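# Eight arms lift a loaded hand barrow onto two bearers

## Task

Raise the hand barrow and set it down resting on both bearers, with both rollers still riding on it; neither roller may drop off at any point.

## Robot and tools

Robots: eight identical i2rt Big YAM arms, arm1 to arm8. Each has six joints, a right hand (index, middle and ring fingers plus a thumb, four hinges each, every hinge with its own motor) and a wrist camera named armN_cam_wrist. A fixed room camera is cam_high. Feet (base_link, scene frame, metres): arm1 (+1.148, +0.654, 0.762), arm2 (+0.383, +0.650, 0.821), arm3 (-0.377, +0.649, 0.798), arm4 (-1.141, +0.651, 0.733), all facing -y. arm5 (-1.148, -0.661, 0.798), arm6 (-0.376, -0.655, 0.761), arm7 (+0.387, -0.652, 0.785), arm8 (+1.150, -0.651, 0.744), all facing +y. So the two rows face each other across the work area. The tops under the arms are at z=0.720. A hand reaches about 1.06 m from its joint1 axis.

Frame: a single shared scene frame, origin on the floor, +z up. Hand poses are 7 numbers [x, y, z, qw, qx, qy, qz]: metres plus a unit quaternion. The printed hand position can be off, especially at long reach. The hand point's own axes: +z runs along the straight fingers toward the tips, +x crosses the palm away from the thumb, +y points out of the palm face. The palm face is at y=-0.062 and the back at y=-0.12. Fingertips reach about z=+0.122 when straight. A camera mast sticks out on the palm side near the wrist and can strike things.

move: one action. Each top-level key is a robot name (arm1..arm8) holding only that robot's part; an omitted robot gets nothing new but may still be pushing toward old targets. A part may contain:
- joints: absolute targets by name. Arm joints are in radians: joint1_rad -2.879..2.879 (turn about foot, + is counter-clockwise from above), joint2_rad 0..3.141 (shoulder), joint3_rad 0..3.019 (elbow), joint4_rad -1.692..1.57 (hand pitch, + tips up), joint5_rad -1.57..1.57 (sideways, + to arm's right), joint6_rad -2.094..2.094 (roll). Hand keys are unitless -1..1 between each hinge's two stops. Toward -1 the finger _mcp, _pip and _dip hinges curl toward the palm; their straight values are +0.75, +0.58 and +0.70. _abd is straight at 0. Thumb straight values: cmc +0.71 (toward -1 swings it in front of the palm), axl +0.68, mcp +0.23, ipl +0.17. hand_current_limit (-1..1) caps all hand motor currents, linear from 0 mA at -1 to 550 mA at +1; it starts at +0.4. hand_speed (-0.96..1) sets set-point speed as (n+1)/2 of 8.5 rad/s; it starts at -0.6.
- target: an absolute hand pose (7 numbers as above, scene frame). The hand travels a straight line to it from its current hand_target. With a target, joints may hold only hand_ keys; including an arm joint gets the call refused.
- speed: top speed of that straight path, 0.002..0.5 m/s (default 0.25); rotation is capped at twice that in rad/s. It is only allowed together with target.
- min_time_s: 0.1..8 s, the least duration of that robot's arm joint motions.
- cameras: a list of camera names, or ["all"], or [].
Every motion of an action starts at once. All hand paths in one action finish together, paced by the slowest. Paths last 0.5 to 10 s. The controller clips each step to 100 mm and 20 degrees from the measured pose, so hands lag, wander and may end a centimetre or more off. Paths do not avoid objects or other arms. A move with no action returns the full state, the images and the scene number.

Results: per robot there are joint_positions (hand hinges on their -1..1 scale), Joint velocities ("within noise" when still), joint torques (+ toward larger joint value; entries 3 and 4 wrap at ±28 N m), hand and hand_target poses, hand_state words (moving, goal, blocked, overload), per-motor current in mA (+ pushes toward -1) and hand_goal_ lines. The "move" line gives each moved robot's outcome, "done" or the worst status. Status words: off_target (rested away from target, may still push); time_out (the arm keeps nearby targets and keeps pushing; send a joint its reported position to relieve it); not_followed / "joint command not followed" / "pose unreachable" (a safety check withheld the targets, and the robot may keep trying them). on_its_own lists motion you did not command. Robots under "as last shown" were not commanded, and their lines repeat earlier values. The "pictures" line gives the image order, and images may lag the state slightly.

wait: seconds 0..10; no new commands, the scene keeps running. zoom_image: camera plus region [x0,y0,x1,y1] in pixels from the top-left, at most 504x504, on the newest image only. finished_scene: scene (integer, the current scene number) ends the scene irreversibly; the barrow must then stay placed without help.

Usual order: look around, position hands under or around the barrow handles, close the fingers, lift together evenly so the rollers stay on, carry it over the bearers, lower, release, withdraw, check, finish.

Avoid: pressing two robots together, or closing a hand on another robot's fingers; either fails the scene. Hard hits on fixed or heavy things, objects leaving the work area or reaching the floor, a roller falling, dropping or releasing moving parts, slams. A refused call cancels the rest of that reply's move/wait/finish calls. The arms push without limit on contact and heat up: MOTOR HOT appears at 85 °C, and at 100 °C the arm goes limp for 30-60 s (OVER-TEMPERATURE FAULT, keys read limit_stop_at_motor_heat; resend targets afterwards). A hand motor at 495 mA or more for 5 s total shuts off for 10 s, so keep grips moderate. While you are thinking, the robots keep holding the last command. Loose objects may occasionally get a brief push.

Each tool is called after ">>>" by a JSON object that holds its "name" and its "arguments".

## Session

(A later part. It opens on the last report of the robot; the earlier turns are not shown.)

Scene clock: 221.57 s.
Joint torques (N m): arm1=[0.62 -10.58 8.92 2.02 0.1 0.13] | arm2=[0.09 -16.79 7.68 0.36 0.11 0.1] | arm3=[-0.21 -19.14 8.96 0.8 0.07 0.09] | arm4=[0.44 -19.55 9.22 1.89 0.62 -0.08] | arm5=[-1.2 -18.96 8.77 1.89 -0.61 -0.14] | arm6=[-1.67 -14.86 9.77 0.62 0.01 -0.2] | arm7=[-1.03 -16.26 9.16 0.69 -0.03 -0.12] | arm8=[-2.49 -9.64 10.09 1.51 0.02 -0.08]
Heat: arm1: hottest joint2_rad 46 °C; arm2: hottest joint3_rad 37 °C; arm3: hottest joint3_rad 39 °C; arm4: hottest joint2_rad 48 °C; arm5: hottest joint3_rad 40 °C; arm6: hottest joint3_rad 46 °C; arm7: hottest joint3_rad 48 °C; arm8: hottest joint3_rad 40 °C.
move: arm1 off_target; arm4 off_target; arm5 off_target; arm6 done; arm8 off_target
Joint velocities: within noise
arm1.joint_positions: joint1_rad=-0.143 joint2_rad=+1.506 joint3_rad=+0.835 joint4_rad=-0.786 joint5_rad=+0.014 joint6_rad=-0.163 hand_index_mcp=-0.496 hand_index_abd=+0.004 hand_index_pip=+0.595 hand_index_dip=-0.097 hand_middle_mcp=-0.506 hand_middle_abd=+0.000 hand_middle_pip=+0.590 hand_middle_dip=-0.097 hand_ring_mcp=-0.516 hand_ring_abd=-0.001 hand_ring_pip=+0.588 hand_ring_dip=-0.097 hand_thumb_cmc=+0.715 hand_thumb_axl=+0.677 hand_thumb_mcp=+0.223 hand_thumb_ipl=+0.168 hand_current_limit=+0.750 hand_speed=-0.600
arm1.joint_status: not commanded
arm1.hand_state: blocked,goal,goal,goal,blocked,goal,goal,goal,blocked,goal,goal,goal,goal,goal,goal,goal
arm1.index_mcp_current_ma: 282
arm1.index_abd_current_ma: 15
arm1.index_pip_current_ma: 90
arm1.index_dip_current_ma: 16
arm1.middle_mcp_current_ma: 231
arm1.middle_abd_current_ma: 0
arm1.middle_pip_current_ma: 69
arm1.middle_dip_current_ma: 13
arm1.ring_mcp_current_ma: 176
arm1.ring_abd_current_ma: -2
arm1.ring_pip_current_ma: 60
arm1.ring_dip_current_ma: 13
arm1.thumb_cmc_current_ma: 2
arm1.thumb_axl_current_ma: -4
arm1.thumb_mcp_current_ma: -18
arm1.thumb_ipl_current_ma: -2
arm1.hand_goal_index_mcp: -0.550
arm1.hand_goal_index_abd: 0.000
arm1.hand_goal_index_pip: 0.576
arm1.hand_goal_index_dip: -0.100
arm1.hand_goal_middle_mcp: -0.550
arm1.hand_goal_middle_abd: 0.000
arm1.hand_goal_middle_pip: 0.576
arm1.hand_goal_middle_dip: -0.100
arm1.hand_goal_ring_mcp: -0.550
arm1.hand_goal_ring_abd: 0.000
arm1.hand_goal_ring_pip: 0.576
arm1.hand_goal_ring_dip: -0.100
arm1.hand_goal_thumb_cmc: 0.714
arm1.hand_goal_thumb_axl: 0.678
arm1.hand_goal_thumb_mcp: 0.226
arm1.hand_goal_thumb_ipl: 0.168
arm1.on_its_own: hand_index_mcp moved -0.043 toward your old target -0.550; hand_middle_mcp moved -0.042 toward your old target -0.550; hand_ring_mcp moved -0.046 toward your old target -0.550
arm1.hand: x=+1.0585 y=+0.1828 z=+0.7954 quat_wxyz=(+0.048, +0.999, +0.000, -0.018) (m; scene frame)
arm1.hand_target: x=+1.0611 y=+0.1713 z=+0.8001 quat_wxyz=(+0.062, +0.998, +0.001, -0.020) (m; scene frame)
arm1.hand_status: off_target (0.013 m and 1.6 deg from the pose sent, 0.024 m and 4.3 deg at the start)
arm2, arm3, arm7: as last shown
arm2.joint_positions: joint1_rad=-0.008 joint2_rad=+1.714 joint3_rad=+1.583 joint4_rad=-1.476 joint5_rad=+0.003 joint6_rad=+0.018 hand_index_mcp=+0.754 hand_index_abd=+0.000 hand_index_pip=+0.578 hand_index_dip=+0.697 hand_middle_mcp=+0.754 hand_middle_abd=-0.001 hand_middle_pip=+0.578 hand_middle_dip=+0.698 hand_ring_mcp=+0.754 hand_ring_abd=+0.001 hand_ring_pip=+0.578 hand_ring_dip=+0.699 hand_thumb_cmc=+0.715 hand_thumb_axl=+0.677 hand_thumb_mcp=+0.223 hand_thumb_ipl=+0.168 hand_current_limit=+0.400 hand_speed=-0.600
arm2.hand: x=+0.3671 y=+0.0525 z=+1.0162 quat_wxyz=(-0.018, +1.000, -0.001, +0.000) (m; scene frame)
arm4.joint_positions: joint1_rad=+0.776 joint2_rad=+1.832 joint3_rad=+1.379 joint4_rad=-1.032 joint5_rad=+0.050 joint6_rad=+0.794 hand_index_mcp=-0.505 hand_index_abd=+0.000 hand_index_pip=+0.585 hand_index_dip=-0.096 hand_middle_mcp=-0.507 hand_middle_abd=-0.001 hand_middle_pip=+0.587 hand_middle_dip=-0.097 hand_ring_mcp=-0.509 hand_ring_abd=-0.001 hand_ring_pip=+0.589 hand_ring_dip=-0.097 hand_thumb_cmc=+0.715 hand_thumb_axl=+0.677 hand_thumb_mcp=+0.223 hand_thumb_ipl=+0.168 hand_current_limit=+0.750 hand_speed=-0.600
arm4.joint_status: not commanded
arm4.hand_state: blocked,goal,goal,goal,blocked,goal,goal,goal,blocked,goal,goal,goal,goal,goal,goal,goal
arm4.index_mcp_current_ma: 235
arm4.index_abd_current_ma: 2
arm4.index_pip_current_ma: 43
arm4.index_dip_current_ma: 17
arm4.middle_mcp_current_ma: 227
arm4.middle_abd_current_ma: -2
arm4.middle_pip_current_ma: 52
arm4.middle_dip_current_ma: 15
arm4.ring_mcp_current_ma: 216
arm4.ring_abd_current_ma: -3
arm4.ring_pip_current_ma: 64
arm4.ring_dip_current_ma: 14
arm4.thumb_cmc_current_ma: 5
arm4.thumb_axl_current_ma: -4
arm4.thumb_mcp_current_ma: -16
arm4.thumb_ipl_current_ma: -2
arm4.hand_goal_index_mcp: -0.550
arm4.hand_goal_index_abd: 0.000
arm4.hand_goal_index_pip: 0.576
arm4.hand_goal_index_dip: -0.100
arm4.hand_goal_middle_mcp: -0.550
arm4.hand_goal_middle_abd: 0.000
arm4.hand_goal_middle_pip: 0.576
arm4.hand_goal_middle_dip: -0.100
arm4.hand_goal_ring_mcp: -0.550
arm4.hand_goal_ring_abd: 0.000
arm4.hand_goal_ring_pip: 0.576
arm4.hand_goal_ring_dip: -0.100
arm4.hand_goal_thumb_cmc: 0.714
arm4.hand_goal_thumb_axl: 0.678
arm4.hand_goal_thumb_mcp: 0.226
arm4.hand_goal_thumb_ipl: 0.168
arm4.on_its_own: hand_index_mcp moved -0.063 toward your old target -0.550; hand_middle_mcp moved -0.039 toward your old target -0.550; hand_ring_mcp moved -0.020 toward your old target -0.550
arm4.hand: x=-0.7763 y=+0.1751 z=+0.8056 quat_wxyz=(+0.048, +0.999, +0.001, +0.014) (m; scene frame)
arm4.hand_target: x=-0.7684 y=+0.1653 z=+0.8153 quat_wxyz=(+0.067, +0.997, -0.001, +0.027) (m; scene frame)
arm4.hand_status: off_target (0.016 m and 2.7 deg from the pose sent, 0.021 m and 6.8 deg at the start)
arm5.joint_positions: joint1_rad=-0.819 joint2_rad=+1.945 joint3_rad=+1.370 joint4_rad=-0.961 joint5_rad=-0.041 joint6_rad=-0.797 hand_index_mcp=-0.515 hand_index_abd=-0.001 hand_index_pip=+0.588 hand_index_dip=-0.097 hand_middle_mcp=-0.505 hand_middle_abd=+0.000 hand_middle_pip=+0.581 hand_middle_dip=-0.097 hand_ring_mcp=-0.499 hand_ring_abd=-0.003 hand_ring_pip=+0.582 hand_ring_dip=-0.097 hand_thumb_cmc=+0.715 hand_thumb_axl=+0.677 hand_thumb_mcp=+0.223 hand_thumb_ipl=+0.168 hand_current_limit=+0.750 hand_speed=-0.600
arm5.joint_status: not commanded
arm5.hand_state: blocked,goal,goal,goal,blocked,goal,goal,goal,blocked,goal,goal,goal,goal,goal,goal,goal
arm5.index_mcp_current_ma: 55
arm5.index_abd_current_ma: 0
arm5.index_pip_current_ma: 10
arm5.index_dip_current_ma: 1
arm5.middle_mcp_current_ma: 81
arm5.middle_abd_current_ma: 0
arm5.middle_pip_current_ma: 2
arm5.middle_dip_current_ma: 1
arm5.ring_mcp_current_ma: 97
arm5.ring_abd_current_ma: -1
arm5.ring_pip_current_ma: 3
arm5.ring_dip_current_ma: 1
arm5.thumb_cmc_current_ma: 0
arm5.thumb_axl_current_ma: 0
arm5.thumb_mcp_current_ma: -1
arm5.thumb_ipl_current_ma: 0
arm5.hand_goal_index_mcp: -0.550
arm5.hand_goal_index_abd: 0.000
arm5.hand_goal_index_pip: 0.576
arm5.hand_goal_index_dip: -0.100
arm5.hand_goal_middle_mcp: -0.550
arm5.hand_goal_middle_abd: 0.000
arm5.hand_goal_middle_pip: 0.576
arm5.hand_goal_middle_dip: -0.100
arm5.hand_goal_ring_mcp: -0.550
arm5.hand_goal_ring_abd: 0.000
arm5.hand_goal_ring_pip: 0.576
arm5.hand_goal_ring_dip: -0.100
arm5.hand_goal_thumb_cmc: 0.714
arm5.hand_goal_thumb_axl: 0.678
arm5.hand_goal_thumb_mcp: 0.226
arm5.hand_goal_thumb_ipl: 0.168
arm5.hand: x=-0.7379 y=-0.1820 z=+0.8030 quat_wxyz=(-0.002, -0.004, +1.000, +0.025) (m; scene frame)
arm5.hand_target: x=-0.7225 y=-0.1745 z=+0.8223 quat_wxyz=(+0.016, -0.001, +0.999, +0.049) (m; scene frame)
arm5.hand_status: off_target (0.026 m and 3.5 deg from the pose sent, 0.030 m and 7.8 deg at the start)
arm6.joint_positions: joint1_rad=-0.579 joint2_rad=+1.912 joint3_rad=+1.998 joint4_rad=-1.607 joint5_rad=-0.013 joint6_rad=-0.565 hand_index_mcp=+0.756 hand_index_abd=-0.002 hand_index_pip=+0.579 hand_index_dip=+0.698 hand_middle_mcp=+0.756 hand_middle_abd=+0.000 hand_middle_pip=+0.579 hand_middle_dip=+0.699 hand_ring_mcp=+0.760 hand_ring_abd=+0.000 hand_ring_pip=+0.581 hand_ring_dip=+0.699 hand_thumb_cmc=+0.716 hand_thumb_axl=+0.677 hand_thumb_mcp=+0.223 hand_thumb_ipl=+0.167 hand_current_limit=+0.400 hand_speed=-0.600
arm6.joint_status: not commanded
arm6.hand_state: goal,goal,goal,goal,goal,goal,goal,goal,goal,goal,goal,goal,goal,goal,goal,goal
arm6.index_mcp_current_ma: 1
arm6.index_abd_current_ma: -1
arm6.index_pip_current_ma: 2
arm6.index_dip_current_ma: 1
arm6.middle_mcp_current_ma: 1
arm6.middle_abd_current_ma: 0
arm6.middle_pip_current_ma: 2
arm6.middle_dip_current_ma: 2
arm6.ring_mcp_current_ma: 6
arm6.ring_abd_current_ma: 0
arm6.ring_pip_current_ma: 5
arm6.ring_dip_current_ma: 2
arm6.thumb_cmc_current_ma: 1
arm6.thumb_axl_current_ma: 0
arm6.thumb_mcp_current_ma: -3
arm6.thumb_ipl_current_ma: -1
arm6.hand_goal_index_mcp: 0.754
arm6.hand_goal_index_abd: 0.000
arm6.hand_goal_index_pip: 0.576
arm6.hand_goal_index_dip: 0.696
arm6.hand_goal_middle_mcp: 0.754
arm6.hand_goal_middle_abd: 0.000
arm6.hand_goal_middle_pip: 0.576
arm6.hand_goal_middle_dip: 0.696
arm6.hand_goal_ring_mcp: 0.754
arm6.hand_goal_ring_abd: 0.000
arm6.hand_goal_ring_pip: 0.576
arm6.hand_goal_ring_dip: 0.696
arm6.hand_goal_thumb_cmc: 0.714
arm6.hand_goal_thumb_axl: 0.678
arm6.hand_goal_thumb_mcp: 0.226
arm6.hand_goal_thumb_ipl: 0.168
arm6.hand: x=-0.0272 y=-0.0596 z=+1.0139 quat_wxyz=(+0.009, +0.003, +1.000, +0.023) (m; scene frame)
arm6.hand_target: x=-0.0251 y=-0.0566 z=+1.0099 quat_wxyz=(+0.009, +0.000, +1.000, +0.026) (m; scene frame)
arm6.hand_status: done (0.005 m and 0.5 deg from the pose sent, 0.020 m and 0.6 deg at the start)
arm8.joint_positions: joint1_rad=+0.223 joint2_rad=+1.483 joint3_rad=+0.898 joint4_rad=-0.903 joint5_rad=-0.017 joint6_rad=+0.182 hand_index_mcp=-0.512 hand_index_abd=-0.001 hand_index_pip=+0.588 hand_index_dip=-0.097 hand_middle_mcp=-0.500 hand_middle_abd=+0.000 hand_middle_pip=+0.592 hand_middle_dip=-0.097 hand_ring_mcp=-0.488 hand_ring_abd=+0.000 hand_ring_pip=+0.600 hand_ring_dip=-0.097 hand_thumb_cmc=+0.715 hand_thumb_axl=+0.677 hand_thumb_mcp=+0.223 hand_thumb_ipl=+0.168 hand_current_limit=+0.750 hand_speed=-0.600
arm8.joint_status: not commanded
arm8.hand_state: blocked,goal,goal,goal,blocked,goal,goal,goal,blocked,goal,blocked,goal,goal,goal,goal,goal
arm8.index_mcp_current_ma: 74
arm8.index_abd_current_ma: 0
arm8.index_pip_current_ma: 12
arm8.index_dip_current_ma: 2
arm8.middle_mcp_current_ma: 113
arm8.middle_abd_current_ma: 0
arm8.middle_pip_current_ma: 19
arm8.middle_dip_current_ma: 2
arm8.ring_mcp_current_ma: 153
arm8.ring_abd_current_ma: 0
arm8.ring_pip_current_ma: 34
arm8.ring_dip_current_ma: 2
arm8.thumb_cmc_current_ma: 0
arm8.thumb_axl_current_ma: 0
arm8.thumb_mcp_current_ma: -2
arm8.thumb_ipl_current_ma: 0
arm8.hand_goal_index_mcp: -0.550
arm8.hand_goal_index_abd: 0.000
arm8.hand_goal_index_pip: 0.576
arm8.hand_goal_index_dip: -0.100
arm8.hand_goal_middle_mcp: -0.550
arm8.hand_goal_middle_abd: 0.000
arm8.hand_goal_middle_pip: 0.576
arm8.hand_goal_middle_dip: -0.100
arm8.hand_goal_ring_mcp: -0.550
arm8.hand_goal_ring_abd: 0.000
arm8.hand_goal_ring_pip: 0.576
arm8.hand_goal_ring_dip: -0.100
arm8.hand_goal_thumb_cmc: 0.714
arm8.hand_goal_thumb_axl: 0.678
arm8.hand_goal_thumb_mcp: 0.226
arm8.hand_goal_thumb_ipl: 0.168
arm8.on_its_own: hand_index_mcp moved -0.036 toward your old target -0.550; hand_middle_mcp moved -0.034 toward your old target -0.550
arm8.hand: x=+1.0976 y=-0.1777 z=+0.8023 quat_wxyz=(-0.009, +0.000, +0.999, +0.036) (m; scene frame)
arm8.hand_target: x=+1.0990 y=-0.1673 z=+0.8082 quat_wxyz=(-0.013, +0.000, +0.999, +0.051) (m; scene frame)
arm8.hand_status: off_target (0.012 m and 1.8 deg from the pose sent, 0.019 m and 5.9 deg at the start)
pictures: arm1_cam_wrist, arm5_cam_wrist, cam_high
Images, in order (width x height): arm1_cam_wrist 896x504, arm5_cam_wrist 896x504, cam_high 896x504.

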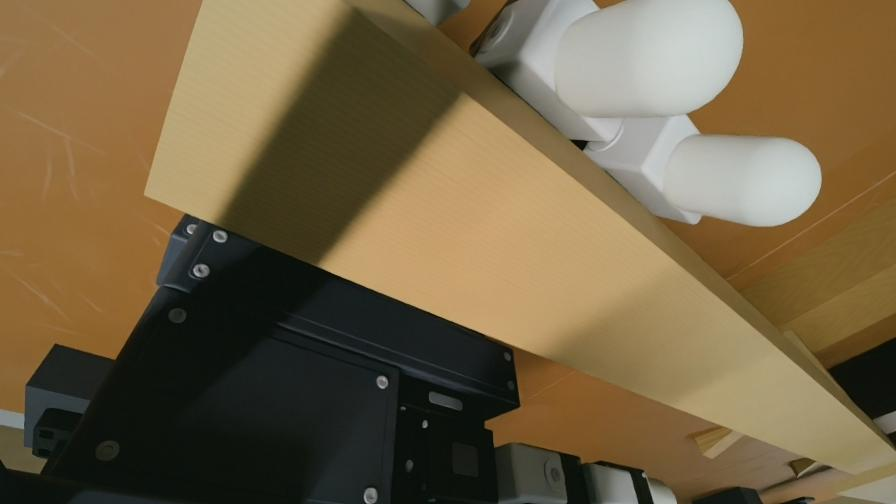

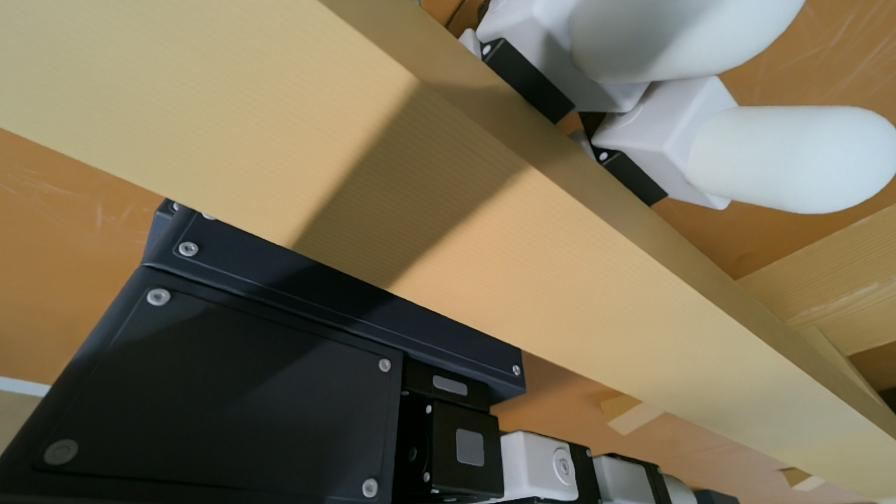

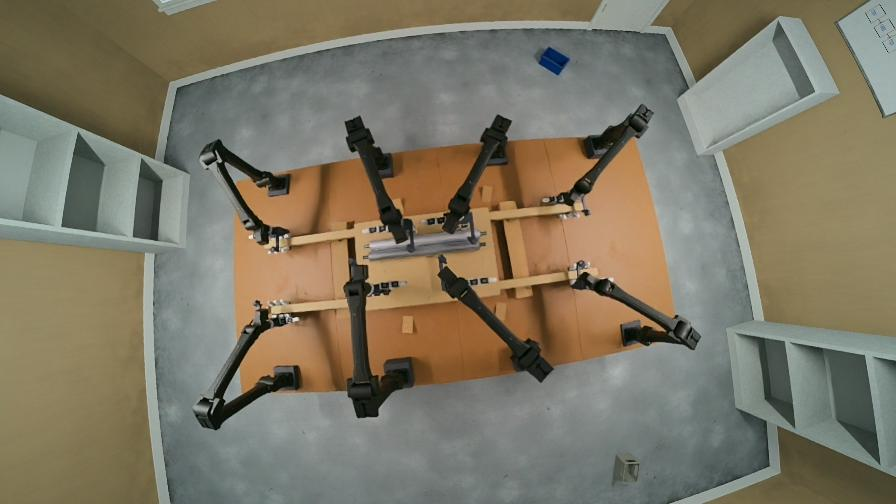

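>>> {"name": "move", "arguments": {"arm1": {"target": [1.061, 0.171, 0.765, 0.03, 1, 0, -0.01], "speed": 0.03, "joints": {"hand_index_dip": 0.696, "hand_middle_dip": 0.696, "hand_ring_dip": 0.696, "hand_index_mcp": -0.48, "hand_middle_mcp": -0.48, "hand_ring_mcp": -0.48}}, "arm4": {"target": [-0.768, 0.165, 0.770, 0.03, 1, 0, 0.01], "speed": 0.03, "joints": {"hand_index_dip": 0.696, "hand_middle_dip": 0.696, "hand_ring_dip": 0.696, "hand_index_mcp": -0.48, "hand_middle_mcp": -0.48, "hand_ring_mcp": -0.48}}, "arm5": {"target": [-0.727, -0.174, 0.770, 0.01, 0, 1, 0.02], "speed": 0.03, "joints": {"hand_index_dip": 0.696, "hand_middle_dip": 0.696, "hand_ring_dip": 0.696, "hand_index_mcp": -0.48, "hand_middle_mcp": -0.48, "hand_ring_mcp": -0.48}}, "arm8": {"target": [1.099, -0.167, 0.768, -0.01, 0, 1, 0.02], "speed": 0.03, "joints": {"hand_index_dip": 0.696, "hand_middle_dip": 0.696, "hand_ring_dip": 0.696, "hand_index_mcp": -0.48, "hand_middle_mcp": -0.48, "hand_ring_mcp": -0.48}}, "cameras": ["cam_high", "arm1_cam_wrist", "arm5_cam_wrist"]}}

Scene clock: 224.90 s.
Joint torques (N m): arm1=[0.26 -10.05 9.84 1.48 -0.05 0.13] | arm2=[0.03 -16.97 7.66 0.38 0.11 0.08] | arm3=[-0.38 -19.25 8.83 0.77 0.1 0.08] | arm4=[0.09 -17.49 10.51 0.85 0.24 -0.14] | arm5=[0.21 -16.85 8.25 1.22 -0.03 0.04] | arm6=[-1.67 -14.86 9.76 0.62 0.01 -0.2] | arm7=[-0.97 -16.21 9.16 0.72 -0.03 -0.12] | arm8=[-2.67 -8.94 9.68 1.1 0.07 -0.1]
Heat: arm1: hottest joint2_rad 46 °C; arm2: hottest joint3_rad 37 °C; arm3: hottest joint3_rad 38 °C; arm4: hottest joint2_rad 47 °C; arm5: hottest joint3_rad 39 °C; arm6: hottest joint3_rad 45 °C; arm7: hottest joint3_rad 48 °C; arm8: hottest joint3_rad 40 °C.
move: arm1 off_target; arm4 off_target; arm5 done; arm8 done
Joint velocities: arm1=[within noise] | arm2=[within noise] | arm3=[within noise] | arm4=[within noise] | arm5=[within noise] | arm6=[within noise] | arm7=[within noise] | arm8=[-0.024 -0.015 0.002 0.002 -0.154 0.022]
arm1.joint_positions: joint1_rad=-0.141 joint2_rad=+1.584 joint3_rad=+0.835 joint4_rad=-0.768 joint5_rad=+0.007 joint6_rad=-0.163 hand_index_mcp=-0.471 hand_index_abd=+0.003 hand_index_pip=+0.584 hand_index_dip=+0.693 hand_middle_mcp=-0.472 hand_middle_abd=+0.000 hand_middle_pip=+0.584 hand_middle_dip=+0.694 hand_ring_mcp=-0.473 hand_ring_abd=-0.001 hand_ring_pip=+0.584 hand_ring_dip=+0.694 hand_thumb_cmc=+0.715 hand_thumb_axl=+0.677 hand_thumb_mcp=+0.223 hand_thumb_ipl=+0.168 hand_current_limit=+0.750 hand_speed=-0.600
arm1.joint_status: all done
arm1.hand_state: goal,goal,goal,goal,goal,goal,goal,goal,goal,goal,goal,goal,goal,goal,goal,goal
arm1.index_mcp_current_ma: 47
arm1.index_abd_current_ma: 13
arm1.index_pip_current_ma: 39
arm1.index_dip_current_ma: -12
arm1.middle_mcp_current_ma: 42
arm1.middle_abd_current_ma: 0
arm1.middle_pip_current_ma: 36
arm1.middle_dip_current_ma: -11
arm1.ring_mcp_current_ma: 38
arm1.ring_abd_current_ma: -2
arm1.ring_pip_current_ma: 38
arm1.ring_dip_current_ma: -10
arm1.thumb_cmc_current_ma: 2
arm1.thumb_axl_current_ma: -4
arm1.thumb_mcp_current_ma: -18
arm1.thumb_ipl_current_ma: -2
arm1.hand_goal_index_mcp: -0.480
arm1.hand_goal_index_abd: 0.000
arm1.hand_goal_index_pip: 0.576
arm1.hand_goal_index_dip: 0.696
arm1.hand_goal_middle_mcp: -0.480
arm1.hand_goal_middle_abd: 0.000
arm1.hand_goal_middle_pip: 0.576
arm1.hand_goal_middle_dip: 0.696
arm1.hand_goal_ring_mcp: -0.480
arm1.hand_goal_ring_abd: 0.000
arm1.hand_goal_ring_pip: 0.576
arm1.hand_goal_ring_dip: 0.696
arm1.hand_goal_thumb_cmc: 0.714
arm1.hand_goal_thumb_axl: 0.678
arm1.hand_goal_thumb_mcp: 0.226
arm1.hand_goal_thumb_ipl: 0.168
arm1.hand: x=+1.0612 y=+0.1869 z=+0.7617 quat_wxyz=(+0.019, +1.000, +0.001, -0.009) (m; scene frame)
arm1.hand_target: x=+1.0611 y=+0.1715 z=+0.7652 quat_wxyz=(+0.030, +1.000, +0.000, -0.010) (m; scene frame)
arm1.hand_status: off_target (0.016 m and 1.2 deg from the pose sent, 0.033 m and 2.3 deg at the start)
arm2, arm3, arm6, arm7: as last shown
arm4.joint_positions: joint1_rad=+0.776 joint2_rad=+1.886 joint3_rad=+1.379 joint4_rad=-1.019 joint5_rad=+0.032 joint6_rad=+0.794 hand_index_mcp=-0.472 hand_index_abd=+0.000 hand_index_pip=+0.585 hand_index_dip=+0.693 hand_middle_mcp=-0.471 hand_middle_abd=-0.001 hand_middle_pip=+0.584 hand_middle_dip=+0.694 hand_ring_mcp=-0.472 hand_ring_abd=-0.001 hand_ring_pip=+0.584 hand_ring_dip=+0.694 hand_thumb_cmc=+0.715 hand_thumb_axl=+0.677 hand_thumb_mcp=+0.223 hand_thumb_ipl=+0.168 hand_current_limit=+0.750 hand_speed=-0.600
arm4.joint_status: all done
arm4.hand_state: goal,goal,goal,goal,goal,goal,goal,goal,goal,goal,goal,goal,goal,goal,goal,goal
arm4.index_mcp_current_ma: 41
arm4.index_abd_current_ma: 2
arm4.index_pip_current_ma: 42
arm4.index_dip_current_ma: -13
arm4.middle_mcp_current_ma: 44
arm4.middle_abd_current_ma: -2
arm4.middle_pip_current_ma: 36
arm4.middle_dip_current_ma: -12
arm4.ring_mcp_current_ma: 42
arm4.ring_abd_current_ma: -3
arm4.ring_pip_current_ma: 40
arm4.ring_dip_current_ma: -11
arm4.thumb_cmc_current_ma: 5
arm4.thumb_axl_current_ma: -4
arm4.thumb_mcp_current_ma: -16
arm4.thumb_ipl_current_ma: -2
arm4.hand_goal_index_mcp: -0.480
arm4.hand_goal_index_abd: 0.000
arm4.hand_goal_index_pip: 0.576
arm4.hand_goal_index_dip: 0.696
arm4.hand_goal_middle_mcp: -0.480
arm4.hand_goal_middle_abd: 0.000
arm4.hand_goal_middle_pip: 0.576
arm4.hand_goal_middle_dip: 0.696
arm4.hand_goal_ring_mcp: -0.480
arm4.hand_goal_ring_abd: 0.000
arm4.hand_goal_ring_pip: 0.576
arm4.hand_goal_ring_dip: 0.696
arm4.hand_goal_thumb_cmc: 0.714
arm4.hand_goal_thumb_axl: 0.678
arm4.hand_goal_thumb_mcp: 0.226
arm4.hand_goal_thumb_ipl: 0.168
arm4.hand: x=-0.7746 y=+0.1779 z=+0.7739 quat_wxyz=(+0.027, +1.000, +0.001, +0.005) (m; scene frame)
arm4.hand_target: x=-0.7685 y=+0.1654 z=+0.7700 quat_wxyz=(+0.030, +0.999, +0.000, +0.010) (m; scene frame)
arm4.hand_status: off_target (0.015 m and 0.7 deg from the pose sent, 0.038 m and 2.1 deg at the start)
arm5.joint_positions: joint1_rad=-0.819 joint2_rad=+2.001 joint3_rad=+1.370 joint4_rad=-0.905 joint5_rad=-0.019 joint6_rad=-0.797 hand_index_mcp=-0.470 hand_index_abd=-0.001 hand_index_pip=+0.584 hand_index_dip=+0.694 hand_middle_mcp=-0.471 hand_middle_abd=+0.000 hand_middle_pip=+0.581 hand_middle_dip=+0.694 hand_ring_mcp=-0.470 hand_ring_abd=-0.003 hand_ring_pip=+0.582 hand_ring_dip=+0.694 hand_thumb_cmc=+0.715 hand_thumb_axl=+0.677 hand_thumb_mcp=+0.223 hand_thumb_ipl=+0.168 hand_current_limit=+0.750 hand_speed=-0.600
arm5.joint_status: all done
arm5.hand_state: goal,goal,goal,goal,goal,goal,goal,goal,goal,goal,goal,goal,goal,goal,goal,goal
arm5.index_mcp_current_ma: 8
arm5.index_abd_current_ma: 0
arm5.index_pip_current_ma: 5
arm5.index_dip_current_ma: -1
arm5.middle_mcp_current_ma: 7
arm5.middle_abd_current_ma: 0
arm5.middle_pip_current_ma: 2
arm5.middle_dip_current_ma: -1
arm5.ring_mcp_current_ma: 8
arm5.ring_abd_current_ma: -1
arm5.ring_pip_current_ma: 3
arm5.ring_dip_current_ma: -1
arm5.thumb_cmc_current_ma: 0
arm5.thumb_axl_current_ma: 0
arm5.thumb_mcp_current_ma: -1
arm5.thumb_ipl_current_ma: 0
arm5.hand_goal_index_mcp: -0.480
arm5.hand_goal_index_abd: 0.000
arm5.hand_goal_index_pip: 0.576
arm5.hand_goal_index_dip: 0.696
arm5.hand_goal_middle_mcp: -0.480
arm5.hand_goal_middle_abd: 0.000
arm5.hand_goal_middle_pip: 0.576
arm5.hand_goal_middle_dip: 0.696
arm5.hand_goal_ring_mcp: -0.480
arm5.hand_goal_ring_abd: 0.000
arm5.hand_goal_ring_pip: 0.576
arm5.hand_goal_ring_dip: 0.696
arm5.hand_goal_thumb_cmc: 0.714
arm5.hand_goal_thumb_axl: 0.678
arm5.hand_goal_thumb_mcp: 0.226
arm5.hand_goal_thumb_ipl: 0.168
arm5.hand: x=-0.7312 y=-0.1806 z=+0.7726 quat_wxyz=(+0.005, -0.004, +1.000, +0.017) (m; scene frame)
arm5.hand_target: x=-0.7272 y=-0.1741 z=+0.7700 quat_wxyz=(+0.010, +0.000, +1.000, +0.020) (m; scene frame)
arm5.hand_status: done (0.008 m and 0.8 deg from the pose sent, 0.036 m and 1.5 deg at the start)
arm8.joint_positions: joint1_rad=+0.223 joint2_rad=+1.560 joint3_rad=+0.898 joint4_rad=-0.864 joint5_rad=-0.024 joint6_rad=+0.182 hand_index_mcp=-0.471 hand_index_abd=-0.001 hand_index_pip=+0.583 hand_index_dip=+0.694 hand_middle_mcp=-0.471 hand_middle_abd=+0.000 hand_middle_pip=+0.583 hand_middle_dip=+0.693 hand_ring_mcp=-0.466 hand_ring_abd=+0.000 hand_ring_pip=+0.585 hand_ring_dip=+0.694 hand_thumb_cmc=+0.715 hand_thumb_axl=+0.677 hand_thumb_mcp=+0.223 hand_thumb_ipl=+0.168 hand_current_limit=+0.750 hand_speed=-0.600
arm8.joint_status: all done
arm8.hand_state: goal,goal,goal,goal,goal,goal,goal,goal,goal,goal,goal,goal,goal,goal,goal,goal
arm8.index_mcp_current_ma: 9
arm8.index_abd_current_ma: 0
arm8.index_pip_current_ma: 6
arm8.index_dip_current_ma: -1
arm8.middle_mcp_current_ma: 9
arm8.middle_abd_current_ma: 0
arm8.middle_pip_current_ma: 6
arm8.middle_dip_current_ma: -1
arm8.ring_mcp_current_ma: 18
arm8.ring_abd_current_ma: 0
arm8.ring_pip_current_ma: 8
arm8.ring_dip_current_ma: -1
arm8.thumb_cmc_current_ma: 0
arm8.thumb_axl_current_ma: 0
arm8.thumb_mcp_current_ma: -2
arm8.thumb_ipl_current_ma: 0
arm8.hand_goal_index_mcp: -0.480
arm8.hand_goal_index_abd: 0.000
arm8.hand_goal_index_pip: 0.576
arm8.hand_goal_index_dip: 0.696
arm8.hand_goal_middle_mcp: -0.480
arm8.hand_goal_middle_abd: 0.000
arm8.hand_goal_middle_pip: 0.576
arm8.hand_goal_middle_dip: 0.696
arm8.hand_goal_ring_mcp: -0.480
arm8.hand_goal_ring_abd: 0.000
arm8.hand_goal_ring_pip: 0.576
arm8.hand_goal_ring_dip: 0.696
arm8.hand_goal_thumb_cmc: 0.714
arm8.hand_goal_thumb_axl: 0.678
arm8.hand_goal_thumb_mcp: 0.226
arm8.hand_goal_thumb_ipl: 0.168
arm8.hand: x=+1.0964 y=-0.1752 z=+0.7705 quat_wxyz=(-0.009, +0.000, +1.000, +0.016) (m; scene frame)
arm8.hand_target: x=+1.0990 y=-0.1672 z=+0.7681 quat_wxyz=(-0.010, +0.000, +1.000, +0.020) (m; scene frame)
arm8.hand_status: done (0.009 m and 0.4 deg from the pose sent, 0.036 m and 1.9 deg at the start)
pictures: arm1_cam_wrist, arm5_cam_wrist, cam_high
Images, in order (width x height): arm1_cam_wrist 896x504, arm5_cam_wrist 896x504, cam_high 896x504.

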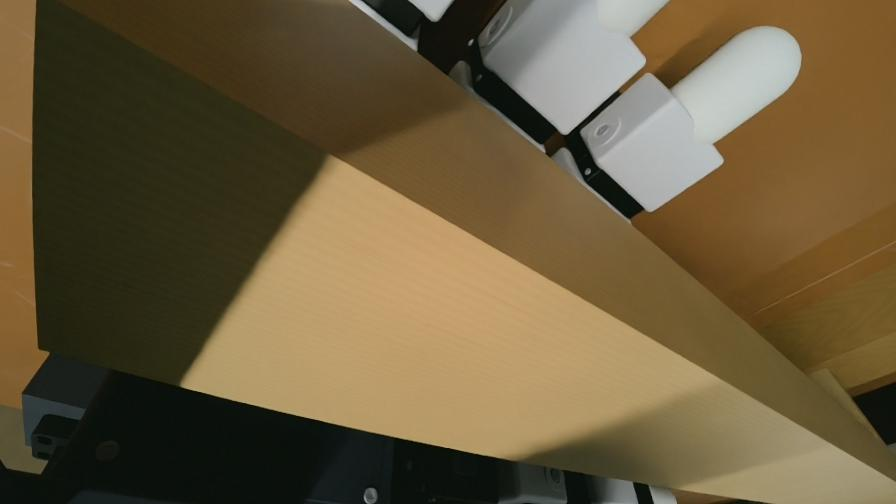

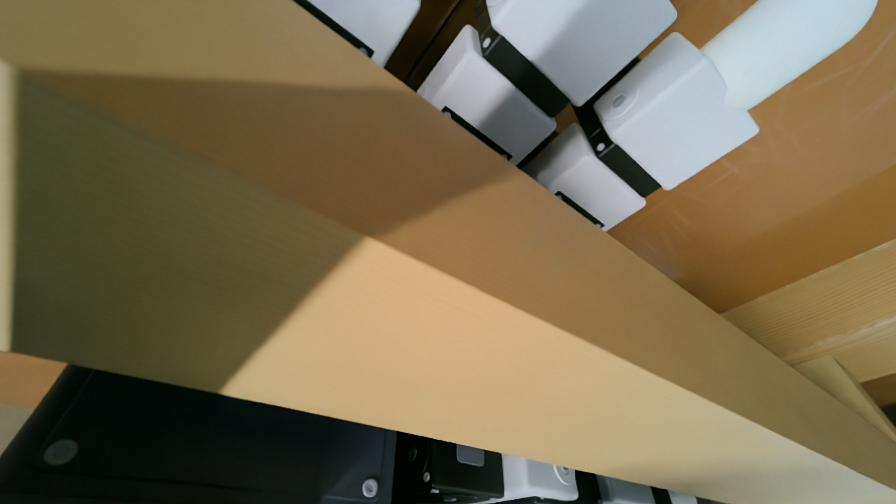

